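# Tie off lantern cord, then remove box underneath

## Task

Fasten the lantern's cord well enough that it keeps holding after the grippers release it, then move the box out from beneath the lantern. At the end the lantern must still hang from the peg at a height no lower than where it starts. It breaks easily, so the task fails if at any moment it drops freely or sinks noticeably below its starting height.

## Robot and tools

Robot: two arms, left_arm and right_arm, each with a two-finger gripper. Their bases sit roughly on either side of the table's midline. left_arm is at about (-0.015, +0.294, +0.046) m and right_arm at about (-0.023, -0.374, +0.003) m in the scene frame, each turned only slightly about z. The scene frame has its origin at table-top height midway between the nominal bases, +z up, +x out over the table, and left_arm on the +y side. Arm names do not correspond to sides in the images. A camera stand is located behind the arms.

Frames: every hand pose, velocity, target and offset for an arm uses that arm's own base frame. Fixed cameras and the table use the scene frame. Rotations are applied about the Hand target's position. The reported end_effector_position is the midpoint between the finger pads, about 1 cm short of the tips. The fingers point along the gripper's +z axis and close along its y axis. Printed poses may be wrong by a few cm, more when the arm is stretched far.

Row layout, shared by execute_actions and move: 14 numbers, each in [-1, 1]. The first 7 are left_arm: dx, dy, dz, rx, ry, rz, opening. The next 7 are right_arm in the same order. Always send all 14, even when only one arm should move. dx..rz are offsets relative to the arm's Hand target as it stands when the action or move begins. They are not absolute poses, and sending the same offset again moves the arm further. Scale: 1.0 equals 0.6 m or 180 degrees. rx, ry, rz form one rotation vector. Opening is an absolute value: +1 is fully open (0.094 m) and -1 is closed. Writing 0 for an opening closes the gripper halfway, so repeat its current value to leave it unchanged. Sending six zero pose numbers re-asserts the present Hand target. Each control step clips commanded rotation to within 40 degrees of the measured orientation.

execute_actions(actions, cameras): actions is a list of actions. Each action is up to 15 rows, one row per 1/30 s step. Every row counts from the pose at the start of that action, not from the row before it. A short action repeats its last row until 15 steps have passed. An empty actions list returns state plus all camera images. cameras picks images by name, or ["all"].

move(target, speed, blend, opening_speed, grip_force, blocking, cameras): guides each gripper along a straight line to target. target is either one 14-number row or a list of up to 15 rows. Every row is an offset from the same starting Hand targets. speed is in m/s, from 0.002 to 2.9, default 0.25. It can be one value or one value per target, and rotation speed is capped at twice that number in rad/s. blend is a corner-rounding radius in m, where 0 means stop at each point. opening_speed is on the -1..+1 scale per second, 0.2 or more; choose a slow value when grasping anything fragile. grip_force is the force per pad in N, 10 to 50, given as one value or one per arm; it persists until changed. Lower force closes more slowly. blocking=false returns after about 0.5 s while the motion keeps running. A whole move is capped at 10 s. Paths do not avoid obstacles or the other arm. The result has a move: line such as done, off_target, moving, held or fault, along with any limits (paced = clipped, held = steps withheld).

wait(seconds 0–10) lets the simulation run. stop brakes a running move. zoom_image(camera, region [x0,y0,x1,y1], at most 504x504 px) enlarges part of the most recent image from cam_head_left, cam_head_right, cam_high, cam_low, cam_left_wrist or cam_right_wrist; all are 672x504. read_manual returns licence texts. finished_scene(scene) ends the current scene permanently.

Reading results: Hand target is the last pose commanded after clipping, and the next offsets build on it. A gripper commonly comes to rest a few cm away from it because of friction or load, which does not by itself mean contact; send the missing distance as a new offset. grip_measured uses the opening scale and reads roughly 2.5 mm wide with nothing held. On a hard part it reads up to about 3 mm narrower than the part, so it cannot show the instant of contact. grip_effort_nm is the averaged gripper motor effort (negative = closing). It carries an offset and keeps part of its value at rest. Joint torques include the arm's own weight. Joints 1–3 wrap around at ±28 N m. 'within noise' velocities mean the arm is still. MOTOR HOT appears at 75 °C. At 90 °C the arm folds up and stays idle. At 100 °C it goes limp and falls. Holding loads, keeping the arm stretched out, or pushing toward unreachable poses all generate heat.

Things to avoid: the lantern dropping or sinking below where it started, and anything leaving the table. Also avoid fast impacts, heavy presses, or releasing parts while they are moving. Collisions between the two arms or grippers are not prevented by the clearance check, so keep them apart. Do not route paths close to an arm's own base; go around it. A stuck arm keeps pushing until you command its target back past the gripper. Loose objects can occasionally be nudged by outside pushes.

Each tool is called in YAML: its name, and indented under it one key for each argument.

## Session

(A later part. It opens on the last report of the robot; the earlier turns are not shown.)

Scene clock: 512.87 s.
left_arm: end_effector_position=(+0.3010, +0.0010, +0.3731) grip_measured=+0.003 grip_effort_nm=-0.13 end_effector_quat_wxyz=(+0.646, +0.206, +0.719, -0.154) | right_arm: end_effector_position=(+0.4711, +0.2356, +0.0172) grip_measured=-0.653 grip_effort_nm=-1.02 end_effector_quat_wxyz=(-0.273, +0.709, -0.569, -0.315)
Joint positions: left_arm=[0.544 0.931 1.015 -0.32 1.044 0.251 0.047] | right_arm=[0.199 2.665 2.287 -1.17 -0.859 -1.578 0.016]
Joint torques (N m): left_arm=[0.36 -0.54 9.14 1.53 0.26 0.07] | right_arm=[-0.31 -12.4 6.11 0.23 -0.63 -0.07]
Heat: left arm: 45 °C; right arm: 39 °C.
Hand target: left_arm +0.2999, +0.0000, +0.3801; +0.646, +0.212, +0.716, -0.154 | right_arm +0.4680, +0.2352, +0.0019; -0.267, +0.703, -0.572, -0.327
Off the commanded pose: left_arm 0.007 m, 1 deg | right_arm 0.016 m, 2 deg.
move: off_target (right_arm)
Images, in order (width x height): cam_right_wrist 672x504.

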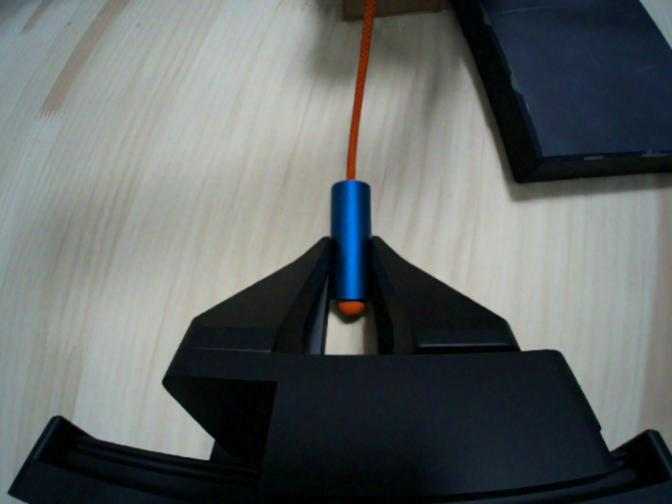

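move:
  target: [0, 0, 0, 0, 0, 0, 0.0, 0.0, 0.0, 0.1, 0, 0, 0, -0.8]
  speed: 0.1
  cameras: ["cam_right_wrist", "cam_low", "cam_head_left"]

zoom_image:
  camera: "cam_low"
  region: [320, 170, 460, 310]

Scene clock: 524.13 s.
left_arm: end_effector_position=(+0.3010, +0.0010, +0.3731) grip_measured=+0.003 grip_effort_nm=-0.13 end_effector_quat_wxyz=(+0.646, +0.206, +0.719, -0.154) | right_arm: end_effector_position=(+0.4664, +0.2341, +0.0509) grip_measured=-0.653 grip_effort_nm=-1.02 end_effector_quat_wxyz=(-0.258, +0.704, -0.576, -0.325)
Joint positions: left_arm=[0.544 0.931 1.015 -0.32 1.044 0.251 0.047] | right_arm=[0.199 2.665 2.423 -1.345 -0.855 -1.578 0.016]
Joint torques (N m): left_arm=[0.29 -0.49 9.07 1.55 0.27 0.09] | right_arm=[-0.29 -15.5 9.31 -0.14 -0.66 -0.02]
Heat: left arm: 45 °C; right arm: 39 °C.
Hand target: left_arm +0.2999, +0.0000, +0.3801; +0.646, +0.212, +0.716, -0.154 | right_arm +0.4680, +0.2352, +0.0619; -0.267, +0.703, -0.572, -0.328
Off the commanded pose: left_arm 0.007 m, 1 deg | right_arm 0.011 m, 1 deg.
move: off_target (right_arm)
Images, in order (width x height): cam_head_left 672x504, cam_low 672x504, cam_right_wrist 672x504.

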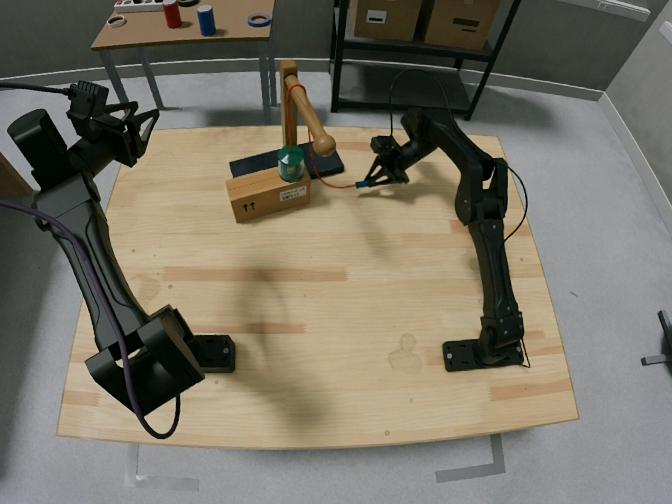

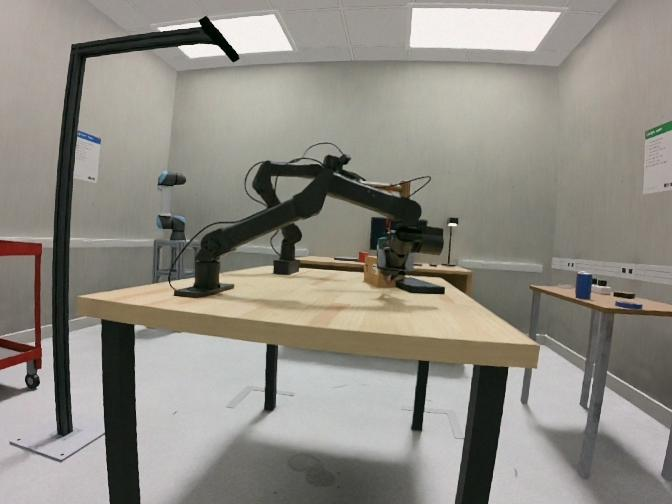

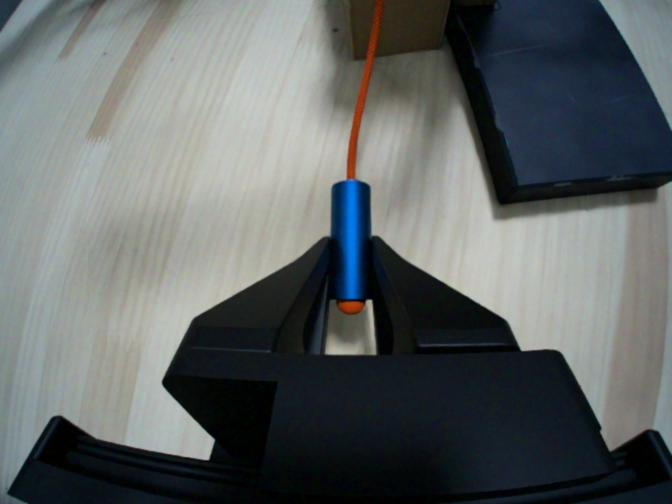

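Scaled by 3.600 from the camera's 672x504 image, which has a finer 960x720 frame.

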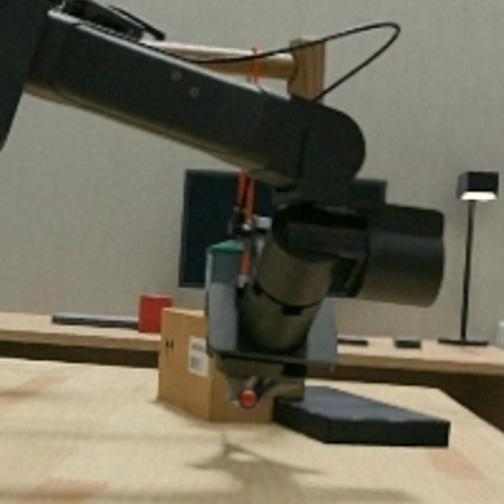

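move:
  target:
    - [0, 0.0833, 0.0667, 0, 0, 0, 0.0, -0.0633, -0.0253, 0.1968, 0.1121, -0.018, -0.2292, -0.8]
    - [0, 0.0833, 0.0667, 0, 0, 0, 0.0, -0.0567, 0.0063, 0.3635, 0.2084, -0.1259, -0.455, -0.8]
  speed: 0.15
  blend: [0.03, 0]
  cameras: ["all"]

Scene clock: 613.13 s.
left_arm: end_effector_position=(+0.3014, +0.0502, +0.4143) grip_measured=+0.003 grip_effort_nm=-0.13 end_effector_quat_wxyz=(+0.646, +0.208, +0.718, -0.152) | right_arm: end_effector_position=(+0.4310, +0.2367, +0.2573) grip_measured=-0.653 grip_effort_nm=-1.02 end_effector_quat_wxyz=(+0.681, -0.112, +0.718, +0.090)
Joint positions: left_arm=[0.755 1.123 1.313 -0.569 1.245 0.412 0.047] | right_arm=[0.621 1.576 0.88 0.637 0.334 -0.005 0.016]
Joint torques (N m): left_arm=[0.64 -1.55 8.65 1.37 0.41 0.09] | right_arm=[0.31 -7.75 11.17 2.15 0.15 0.04]
Heat: left arm: 46 °C; right arm: 46 °C.
Hand target: left_arm +0.3000, +0.0498, +0.4200; +0.646, +0.212, +0.717, -0.154 | right_arm +0.4340, +0.2390, +0.2800; +0.700, -0.099, +0.700, +0.098
Off the commanded pose: left_arm 0.006 m, 1 deg | right_arm 0.023 m, 3 deg.
move: off_target (right_arm)

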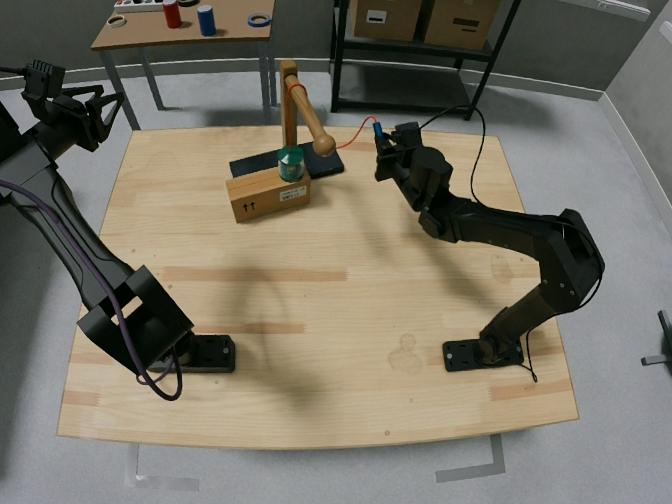

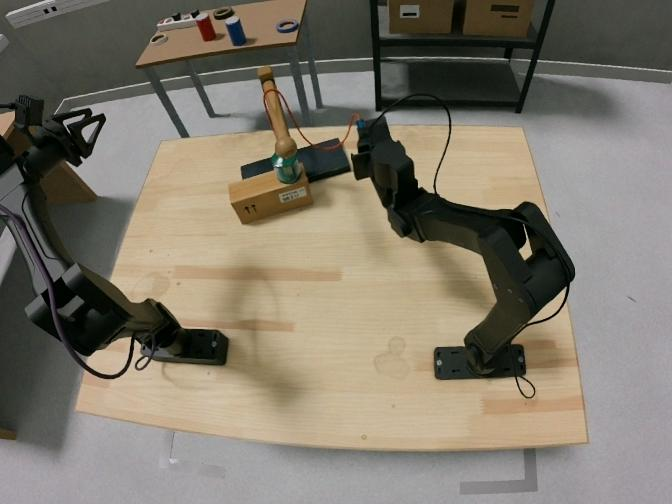

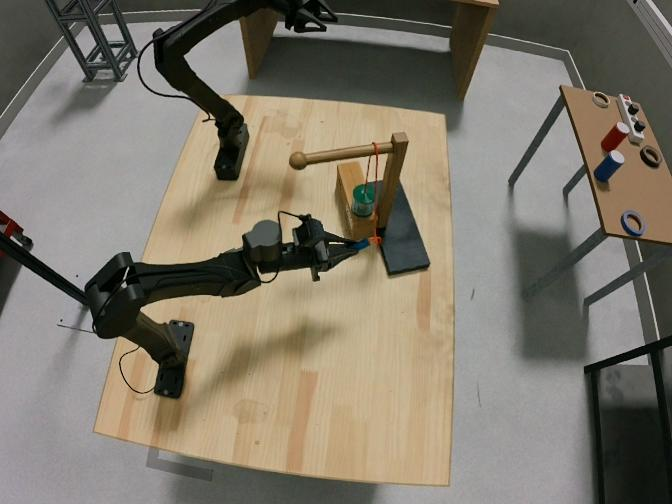

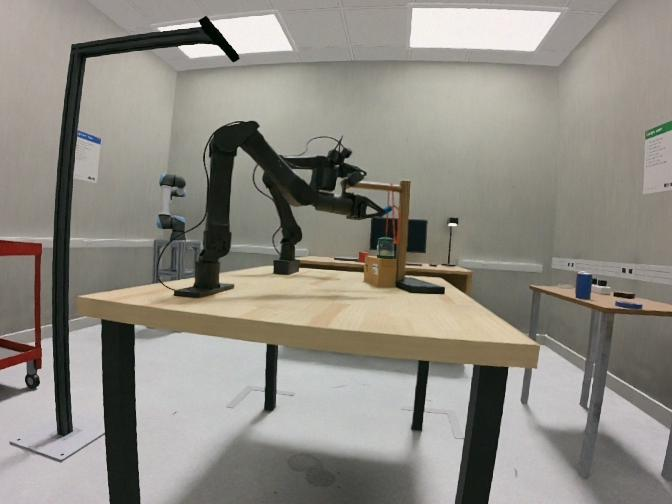

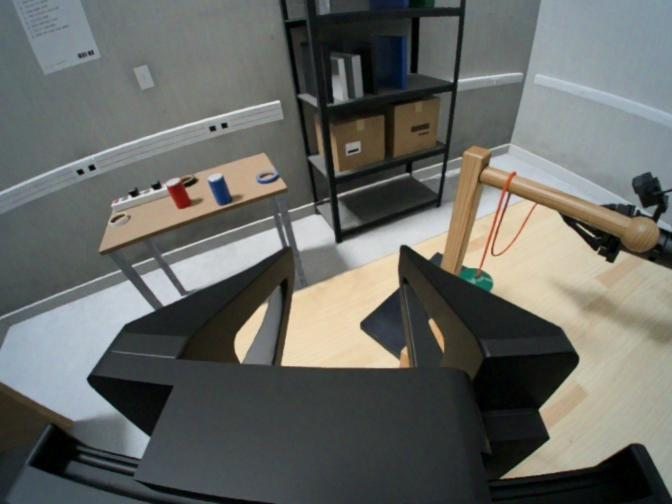

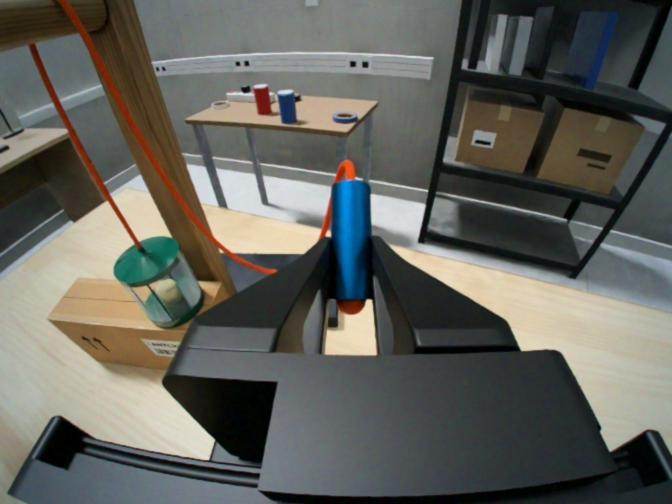

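execute_actions:
  actions: []
  cameras: ["all"]

Scene clock: 669.00 s.
left_arm: end_effector_position=(+0.3014, +0.0502, +0.4143) grip_measured=+0.003 grip_effort_nm=-0.13 end_effector_quat_wxyz=(+0.646, +0.208, +0.718, -0.152) | right_arm: end_effector_position=(+0.4310, +0.2365, +0.2573) grip_measured=-0.653 grip_effort_nm=-1.02 end_effector_quat_wxyz=(+0.681, -0.112, +0.718, +0.090)
Joint positions: left_arm=[0.755 1.123 1.313 -0.569 1.245 0.412 0.047] | right_arm=[0.621 1.576 0.88 0.637 0.334 -0.005 0.016]
Joint velocities: within noise
Joint torques (N m): left_arm=[0.59 -1.54 8.69 1.38 0.4 0.09] | right_arm=[0.35 -7.72 11.17 2.14 0.16 0.05]
Heat: left arm: 45 °C; right arm: 39 °C.
Hand target: left_arm +0.3000, +0.0498, +0.4200; +0.646, +0.212, +0.717, -0.154 | right_arm +0.4340, +0.2389, +0.2799; +0.700, -0.099, +0.700, +0.098
Tool commands: left_gripper/opening=+0.0 right_gripper/opening=-0.8
Off the commanded pose: left_arm 0.006 m, 1 deg | right_arm 0.023 m, 3 deg.

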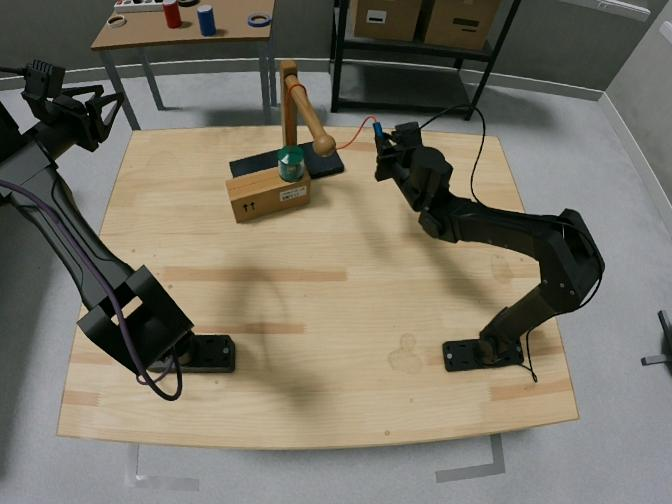

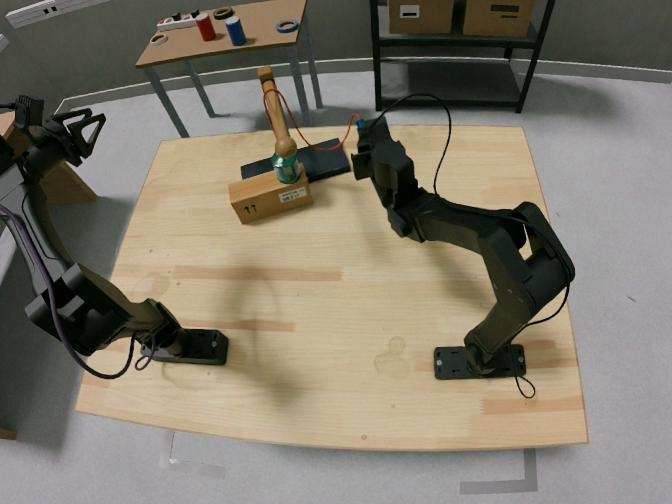

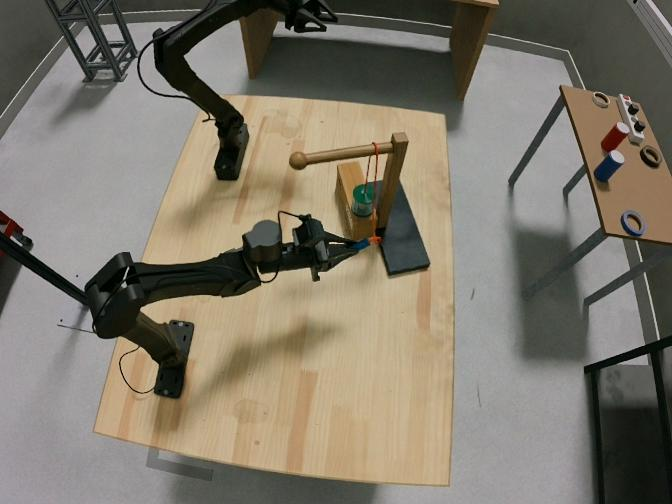

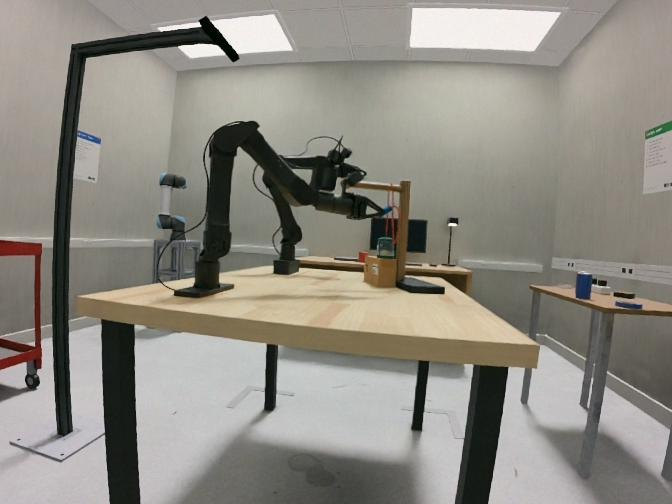

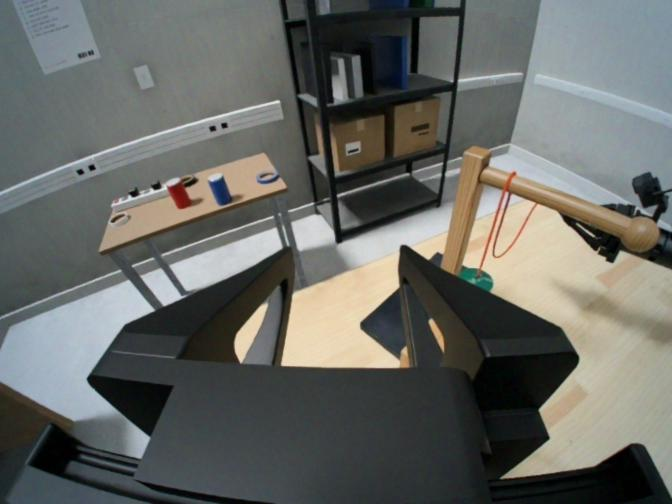

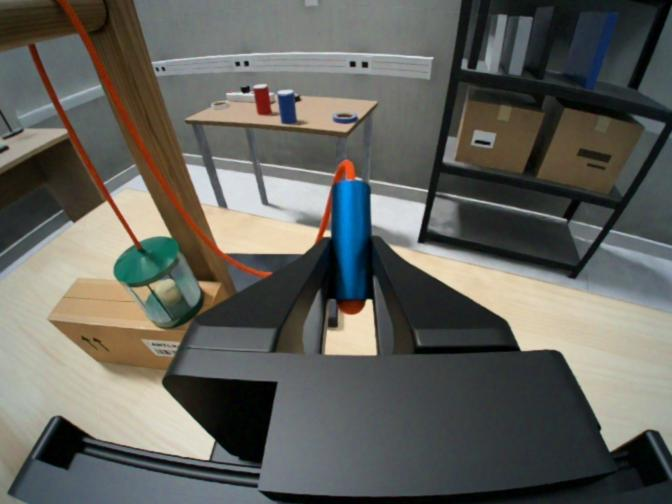

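zoom_image:
  camera: "cam_low"
  region: [220, 100, 472, 300]

zoom_image:
  camera: "cam_high"
  region: [220, 120, 460, 300]

Scaled by 2.000 from the camera's 672x504 image, which has a finer 960x720 frame.

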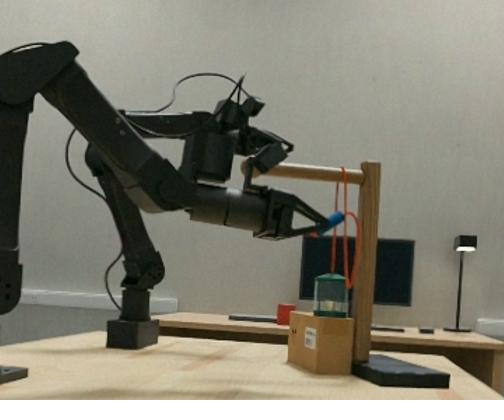

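Scaled by 2.100 from the camera's 672x504 image, which has a finer 960x720 frame.

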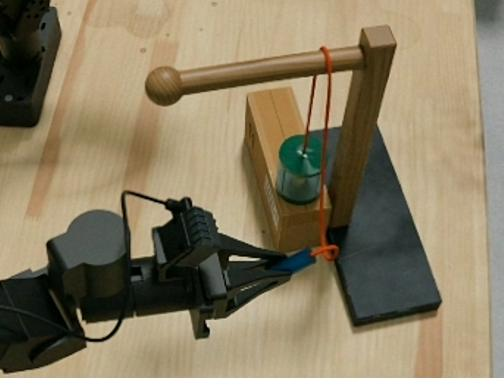

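move:
  target: [0,0,0,0,0,0,0.0, -0.081,0.0287,-0.15,0,0,0,-0.8]
  speed: 0.12
  cameras: ["cam_head_left","cam_high","cam_left_wrist","cam_right_wrist"]

Scene clock: 849.03 s.
left_arm: end_effector_position=(+0.3014, +0.0502, +0.4143) grip_measured=+0.003 grip_effort_nm=-0.13 end_effector_quat_wxyz=(+0.646, +0.208, +0.718, -0.152) | right_arm: end_effector_position=(+0.3859, +0.2565, +0.1941) grip_measured=-0.653 grip_effort_nm=-1.02 end_effector_quat_wxyz=(+0.700, -0.102, +0.700, +0.100)
Joint positions: left_arm=[0.755 1.123 1.313 -0.569 1.245 0.412 0.047] | right_arm=[0.764 1.704 0.635 1.069 0.478 -0.002 0.016]
Joint torques (N m): left_arm=[0.64 -1.51 8.65 1.37 0.39 0.11] | right_arm=[0.36 -5.98 6.02 2.11 0.18 0.01]
Heat: left arm: 47 °C; right arm: 39 °C.
Hand target: left_arm +0.3000, +0.0498, +0.4200; +0.646, +0.212, +0.717, -0.154 | right_arm +0.3854, +0.2562, +0.1898; +0.700, -0.099, +0.700, +0.098
Off the commanded pose: left_arm 0.006 m, 1 deg | right_arm 0.004 m, 0 deg.
move: done
Images, in order (width x height): cam_head_left 672x504, cam_high 672x504, cam_left_wrist 672x504, cam_right_wrist 672x504.

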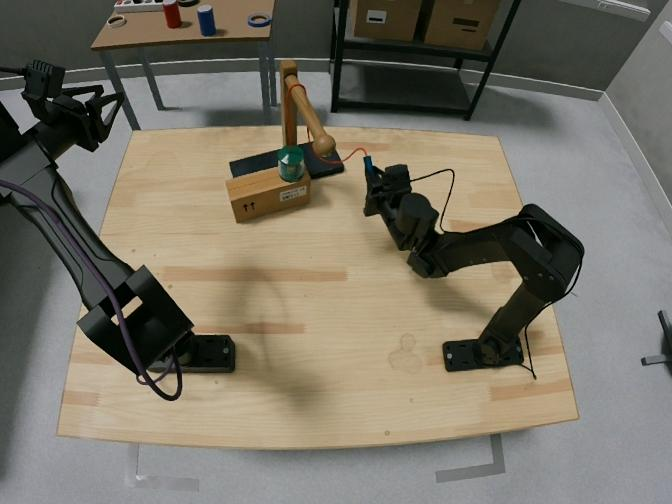

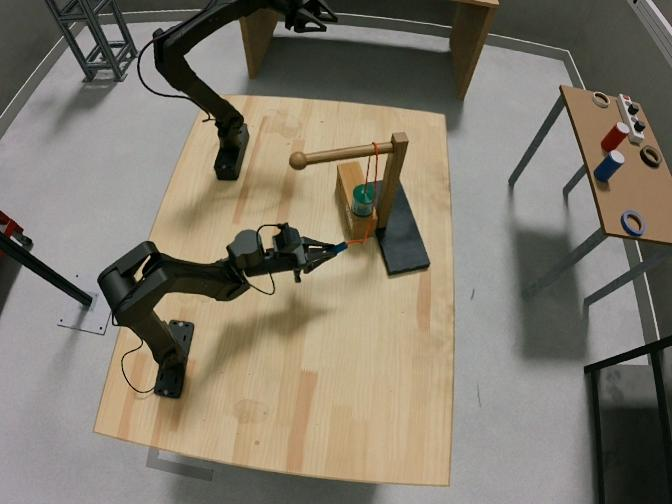

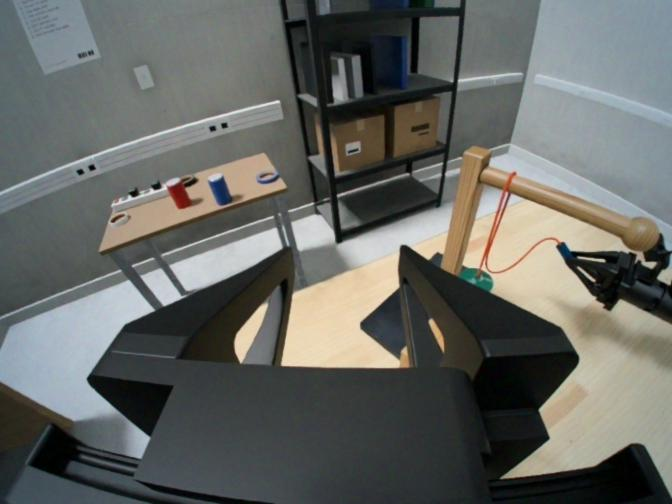

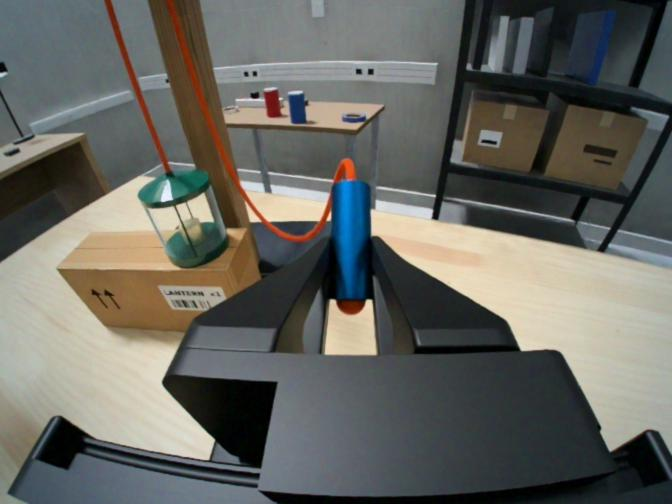

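move:
  target: [0,0,0,0,0,0,0.0, -0.0753,0.2035,-0.058,0,0,0,-0.8]
  speed: 0.12
  cameras: ["cam_head_left","cam_head_right","cam_high","cam_low","cam_left_wrist","cam_right_wrist"]

Scene clock: 870.70 s.
left_arm: end_effector_position=(+0.3014, +0.0502, +0.4143) grip_measured=+0.003 grip_effort_nm=-0.13 end_effector_quat_wxyz=(+0.646, +0.208, +0.718, -0.152) | right_arm: end_effector_position=(+0.3372, +0.3754, +0.1529) grip_measured=-0.653 grip_effort_nm=-1.02 end_effector_quat_wxyz=(+0.695, -0.110, +0.704, +0.096)
Joint positions: left_arm=[0.755 1.123 1.313 -0.569 1.245 0.412 0.047] | right_arm=[1.098 2.028 0.884 1.122 0.806 -0.002 0.016]
Joint torques (N m): left_arm=[0.62 -1.51 8.54 1.36 0.38 0.09] | right_arm=[0.01 -8.16 8.25 1.94 0.2 0.05]
Heat: left arm: 47 °C; right arm: 40 °C.
Hand target: left_arm +0.3000, +0.0498, +0.4200; +0.646, +0.212, +0.717, -0.154 | right_arm +0.3403, +0.3782, +0.1552; +0.700, -0.099, +0.700, +0.098
Off the commanded pose: left_arm 0.006 m, 1 deg | right_arm 0.005 m, 1 deg.
move: done

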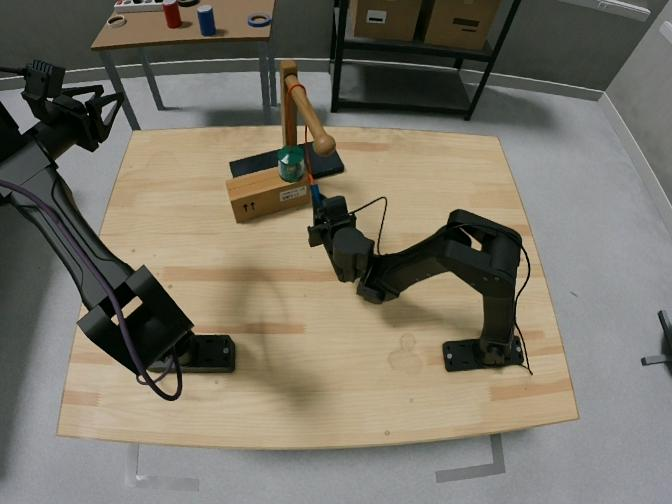

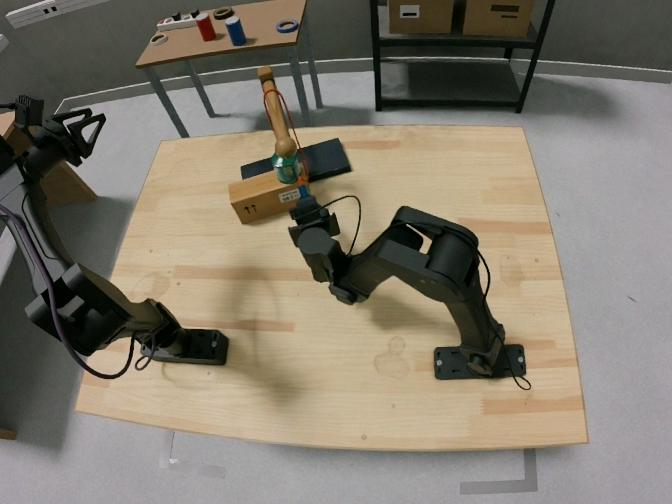

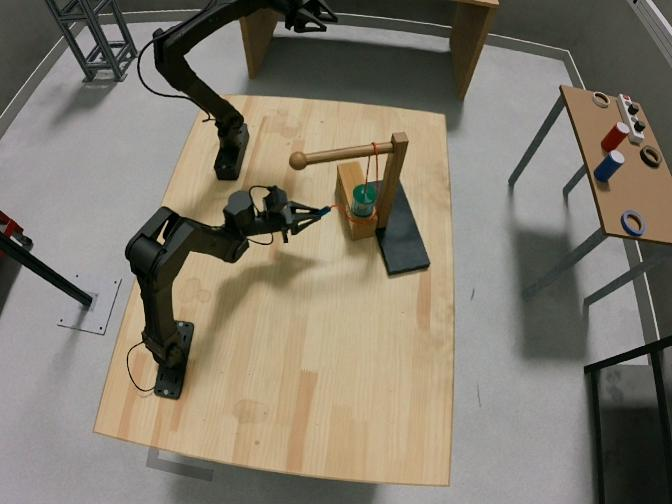

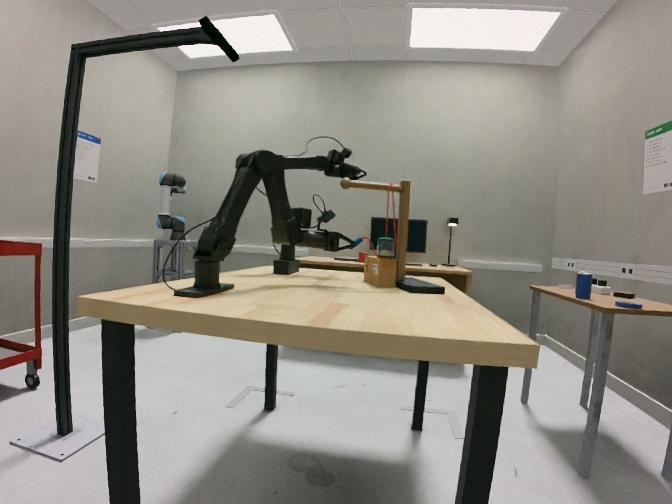

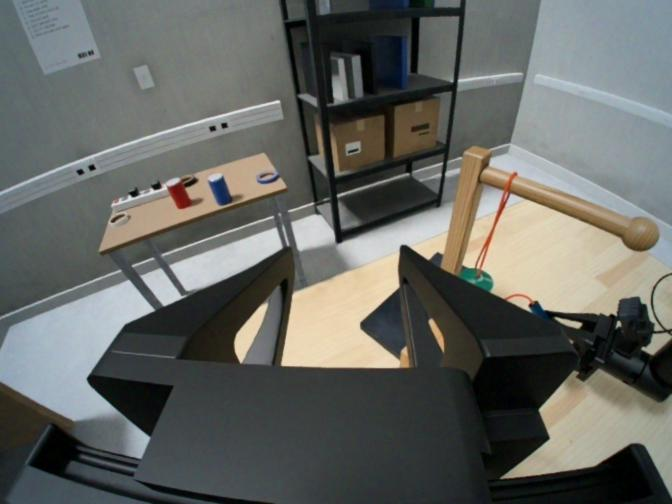

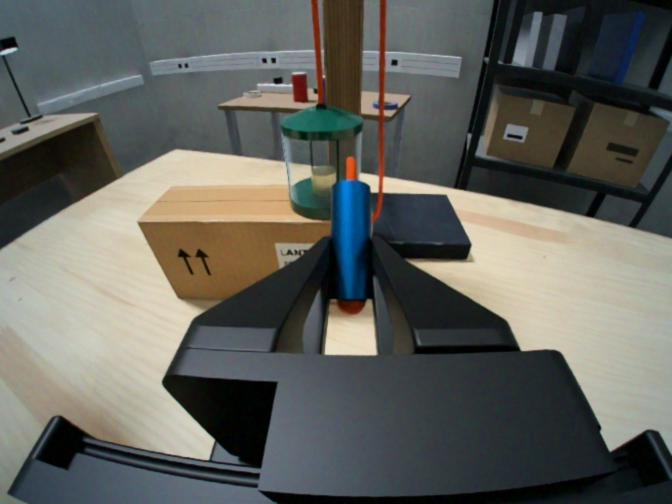

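zoom_image:
  camera: "cam_high"
  region: [280, 120, 440, 260]

zoom_image:
  camera: "cam_right_wrist"
  region: [250, 80, 450, 330]

Scaled by 3.150 from the camera's 672x504 image, which has a finer 960x720 frame.

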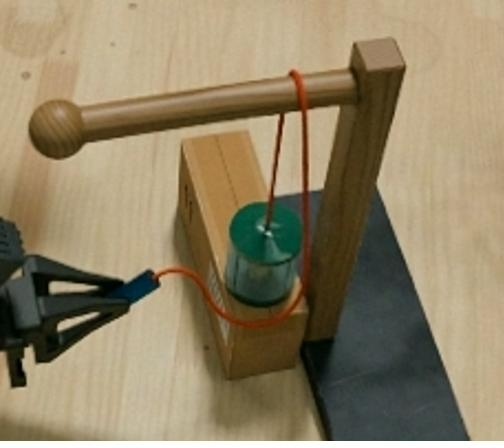

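Scaled by 2.016 from the camera's 672x504 image, which has a finer 960x720 frame.

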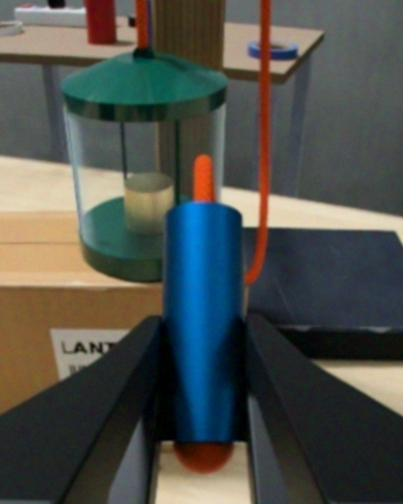

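move:
  target: [0,0,0,0,0,0,0.0, -0.142,-0.11,0.025,0,0,0,-0.8]
  speed: 0.12
  cameras: ["cam_head_left","cam_high","cam_left_wrist","cam_right_wrist"]

Scene clock: 949.40 s.
left_arm: end_effector_position=(+0.3014, +0.0502, +0.4143) grip_measured=+0.003 grip_effort_nm=-0.13 end_effector_quat_wxyz=(+0.646, +0.208, +0.718, -0.152) | right_arm: end_effector_position=(+0.2571, +0.3164, +0.1613) grip_measured=-0.653 grip_effort_nm=-1.02 end_effector_quat_wxyz=(+0.695, -0.112, +0.704, +0.091)
Joint positions: left_arm=[0.755 1.123 1.313 -0.569 1.245 0.412 0.047] | right_arm=[1.26 1.762 0.529 1.201 0.973 -0.002 0.016]
Joint torques (N m): left_arm=[0.61 -1.5 8.62 1.36 0.4 0.09] | right_arm=[0.34 -9.29 4.64 1.77 0.2 0.01]
Heat: left arm: 48 °C; right arm: 41 °C.
Hand target: left_arm +0.3000, +0.0498, +0.4200; +0.646, +0.212, +0.717, -0.154 | right_arm +0.2550, +0.3123, +0.1701; +0.700, -0.099, +0.700, +0.098
Off the commanded pose: left_arm 0.006 m, 1 deg | right_arm 0.010 m, 2 deg.
move: done
Images, in order (width x height): cam_head_left 672x504, cam_high 672x504, cam_left_wrist 672x504, cam_right_wrist 672x504.

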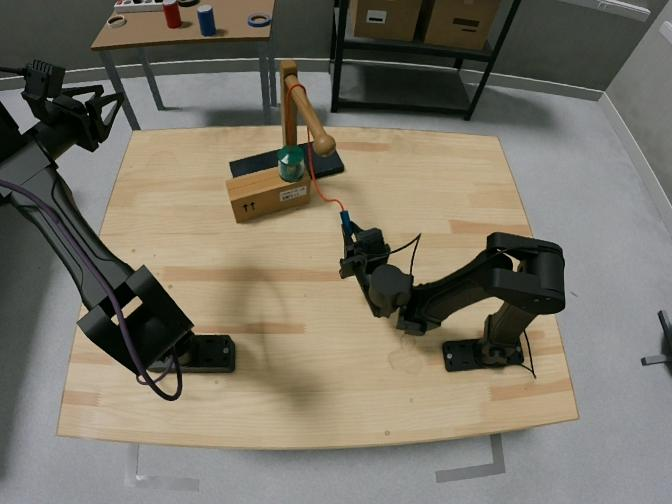

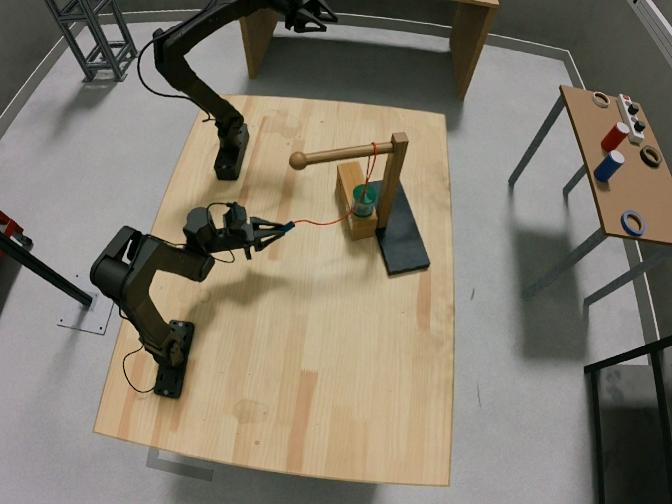

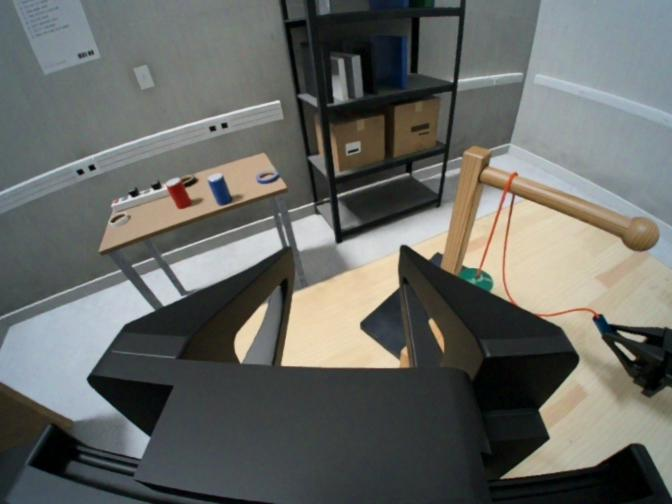

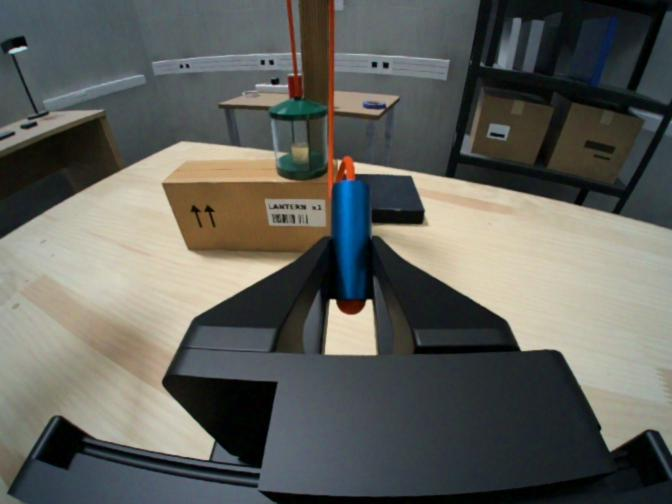

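move:
  target:
    - [0,0,0,0,0,0,0.0, -0.0437,0.2128,0.045,0,0,0,-0.8]
    - [0,0,0,0,0,0,0.0, 0.009,0.332,0.233,0,0,0,-0.8]
  speed: 0.12
  blend: [0.03,0]
  cameras: ["cam_head_left","cam_high","cam_left_wrist","cam_right_wrist"]

Scene clock: 962.20 s.
left_arm: end_effector_position=(+0.3014, +0.0502, +0.4143) grip_measured=+0.003 grip_effort_nm=-0.13 end_effector_quat_wxyz=(+0.646, +0.208, +0.718, -0.152) | right_arm: end_effector_position=(+0.2563, +0.5063, +0.3105) grip_measured=-0.653 grip_effort_nm=-1.02 end_effector_quat_wxyz=(+0.701, -0.101, +0.699, +0.096)
Joint positions: left_arm=[0.755 1.123 1.313 -0.569 1.245 0.412 0.047] | right_arm=[1.389 2.063 1.659 0.407 1.109 -0.009 0.016]
Joint torques (N m): left_arm=[0.62 -1.55 8.59 1.36 0.4 0.1] | right_arm=[-0.57 -10.28 11.26 1.41 -0.02 0.06]
Heat: left arm: 48 °C; right arm: 39 °C.
Hand target: left_arm +0.3000, +0.0498, +0.4200; +0.646, +0.212, +0.717, -0.154 | right_arm +0.2604, +0.5115, +0.3100; +0.700, -0.099, +0.700, +0.098
Off the commanded pose: left_arm 0.006 m, 1 deg | right_arm 0.007 m, 0 deg.
move: done
Images, in order (width x height): cam_head_left 672x504, cam_high 672x504, cam_left_wrist 672x504, cam_right_wrist 672x504.

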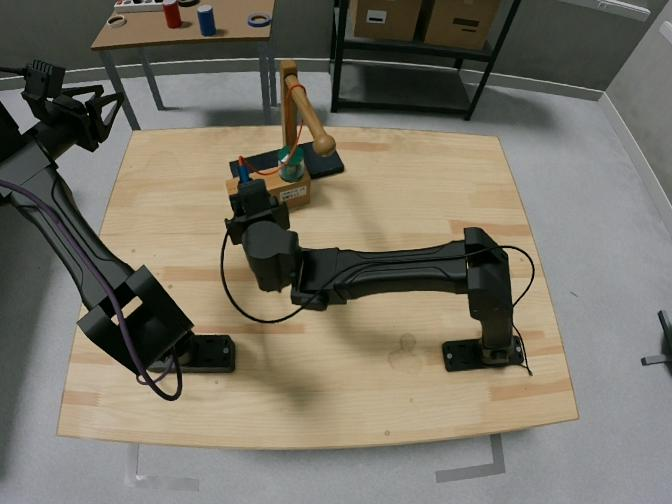

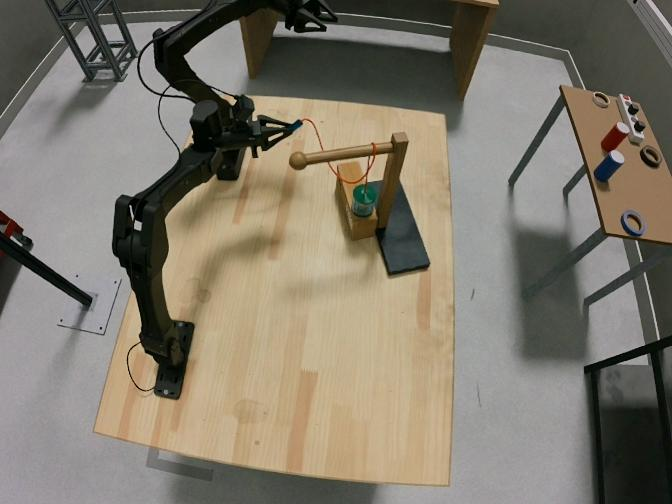

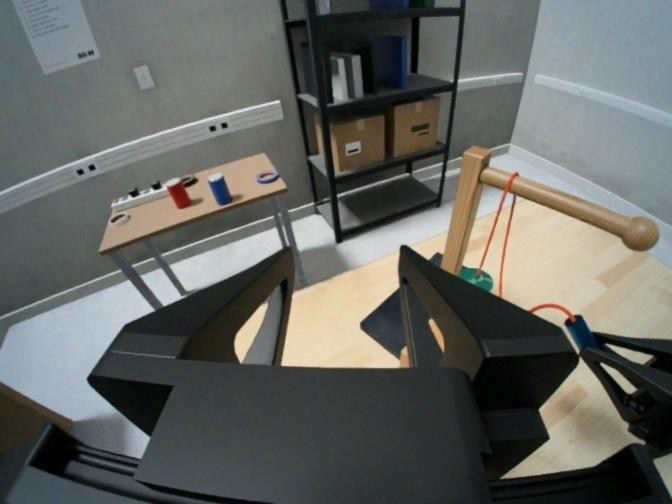

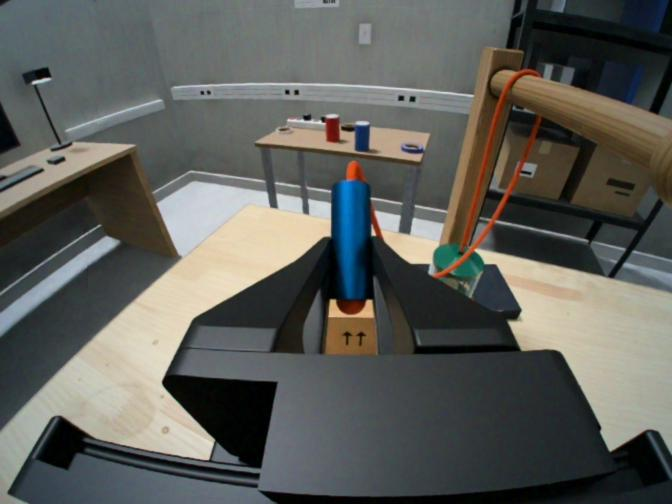

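move:
  target:
    - [0,0,0,0,0,0,0.0, 0.089,-0.009,0.195,0,0,0,-0.8]
    - [0,0,0,0,0,0,0.0, 0.197,-0.2037,0.275,0,0,0,-0.8]
  speed: 0.12
  blend: [0.03,0]
  cameras: ["cam_head_left","cam_high","cam_left_wrist","cam_right_wrist"]

Scene clock: 980.67 s.
left_arm: end_effector_position=(+0.3014, +0.0502, +0.4143) grip_measured=+0.003 grip_effort_nm=-0.13 end_effector_quat_wxyz=(+0.646, +0.208, +0.718, -0.152) | right_arm: end_effector_position=(+0.3850, +0.3967, +0.4644) grip_measured=-0.653 grip_effort_nm=-1.02 end_effector_quat_wxyz=(+0.698, -0.102, +0.703, +0.089)
Joint positions: left_arm=[0.755 1.123 1.313 -0.569 1.245 0.412 0.047] | right_arm=[1.024 1.899 2.062 -0.177 0.754 -0.007 0.016]
Joint torques (N m): left_arm=[0.58 -1.55 8.68 1.35 0.4 0.11] | right_arm=[0.03 -13.52 6.87 1.66 -0.04 0.08]
Heat: left arm: 48 °C; right arm: 40 °C.
Hand target: left_arm +0.3000, +0.0498, +0.4200; +0.646, +0.212, +0.717, -0.154 | right_arm +0.3786, +0.3893, +0.4751; +0.700, -0.099, +0.700, +0.098
Off the commanded pose: left_arm 0.006 m, 1 deg | right_arm 0.014 m, 1 deg.
move: off_target (right_arm)
Images, in order (width x height): cam_head_left 672x504, cam_high 672x504, cam_left_wrist 672x504, cam_right_wrist 672x504.

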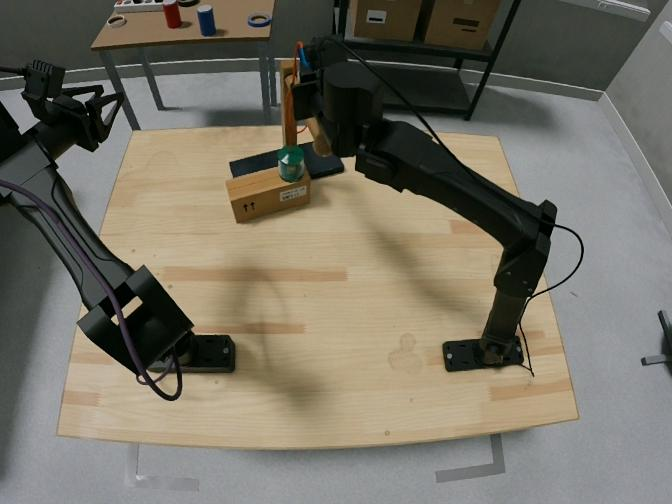

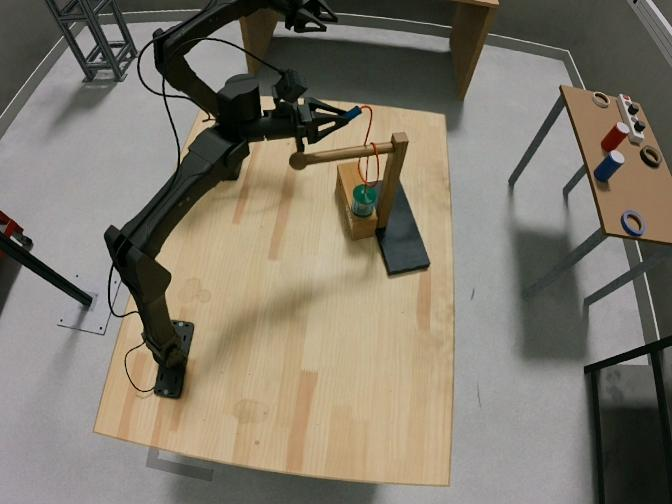

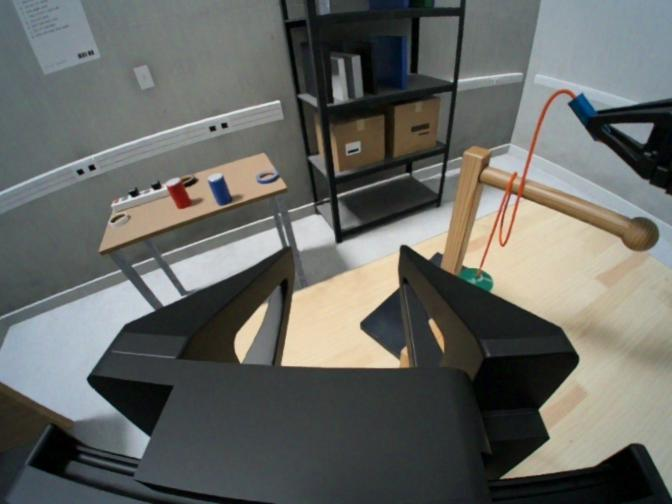

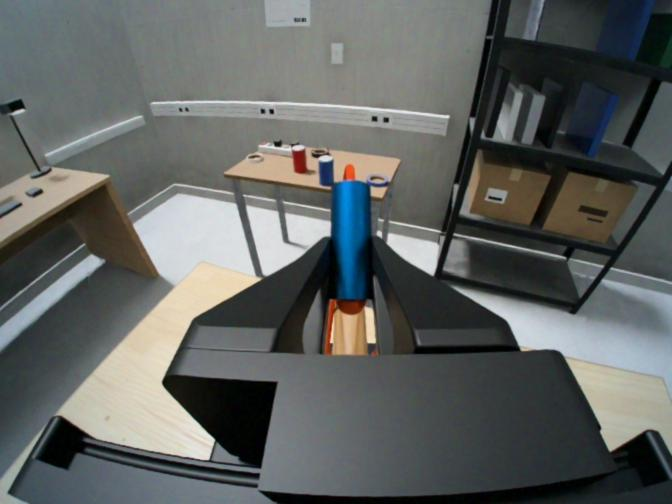

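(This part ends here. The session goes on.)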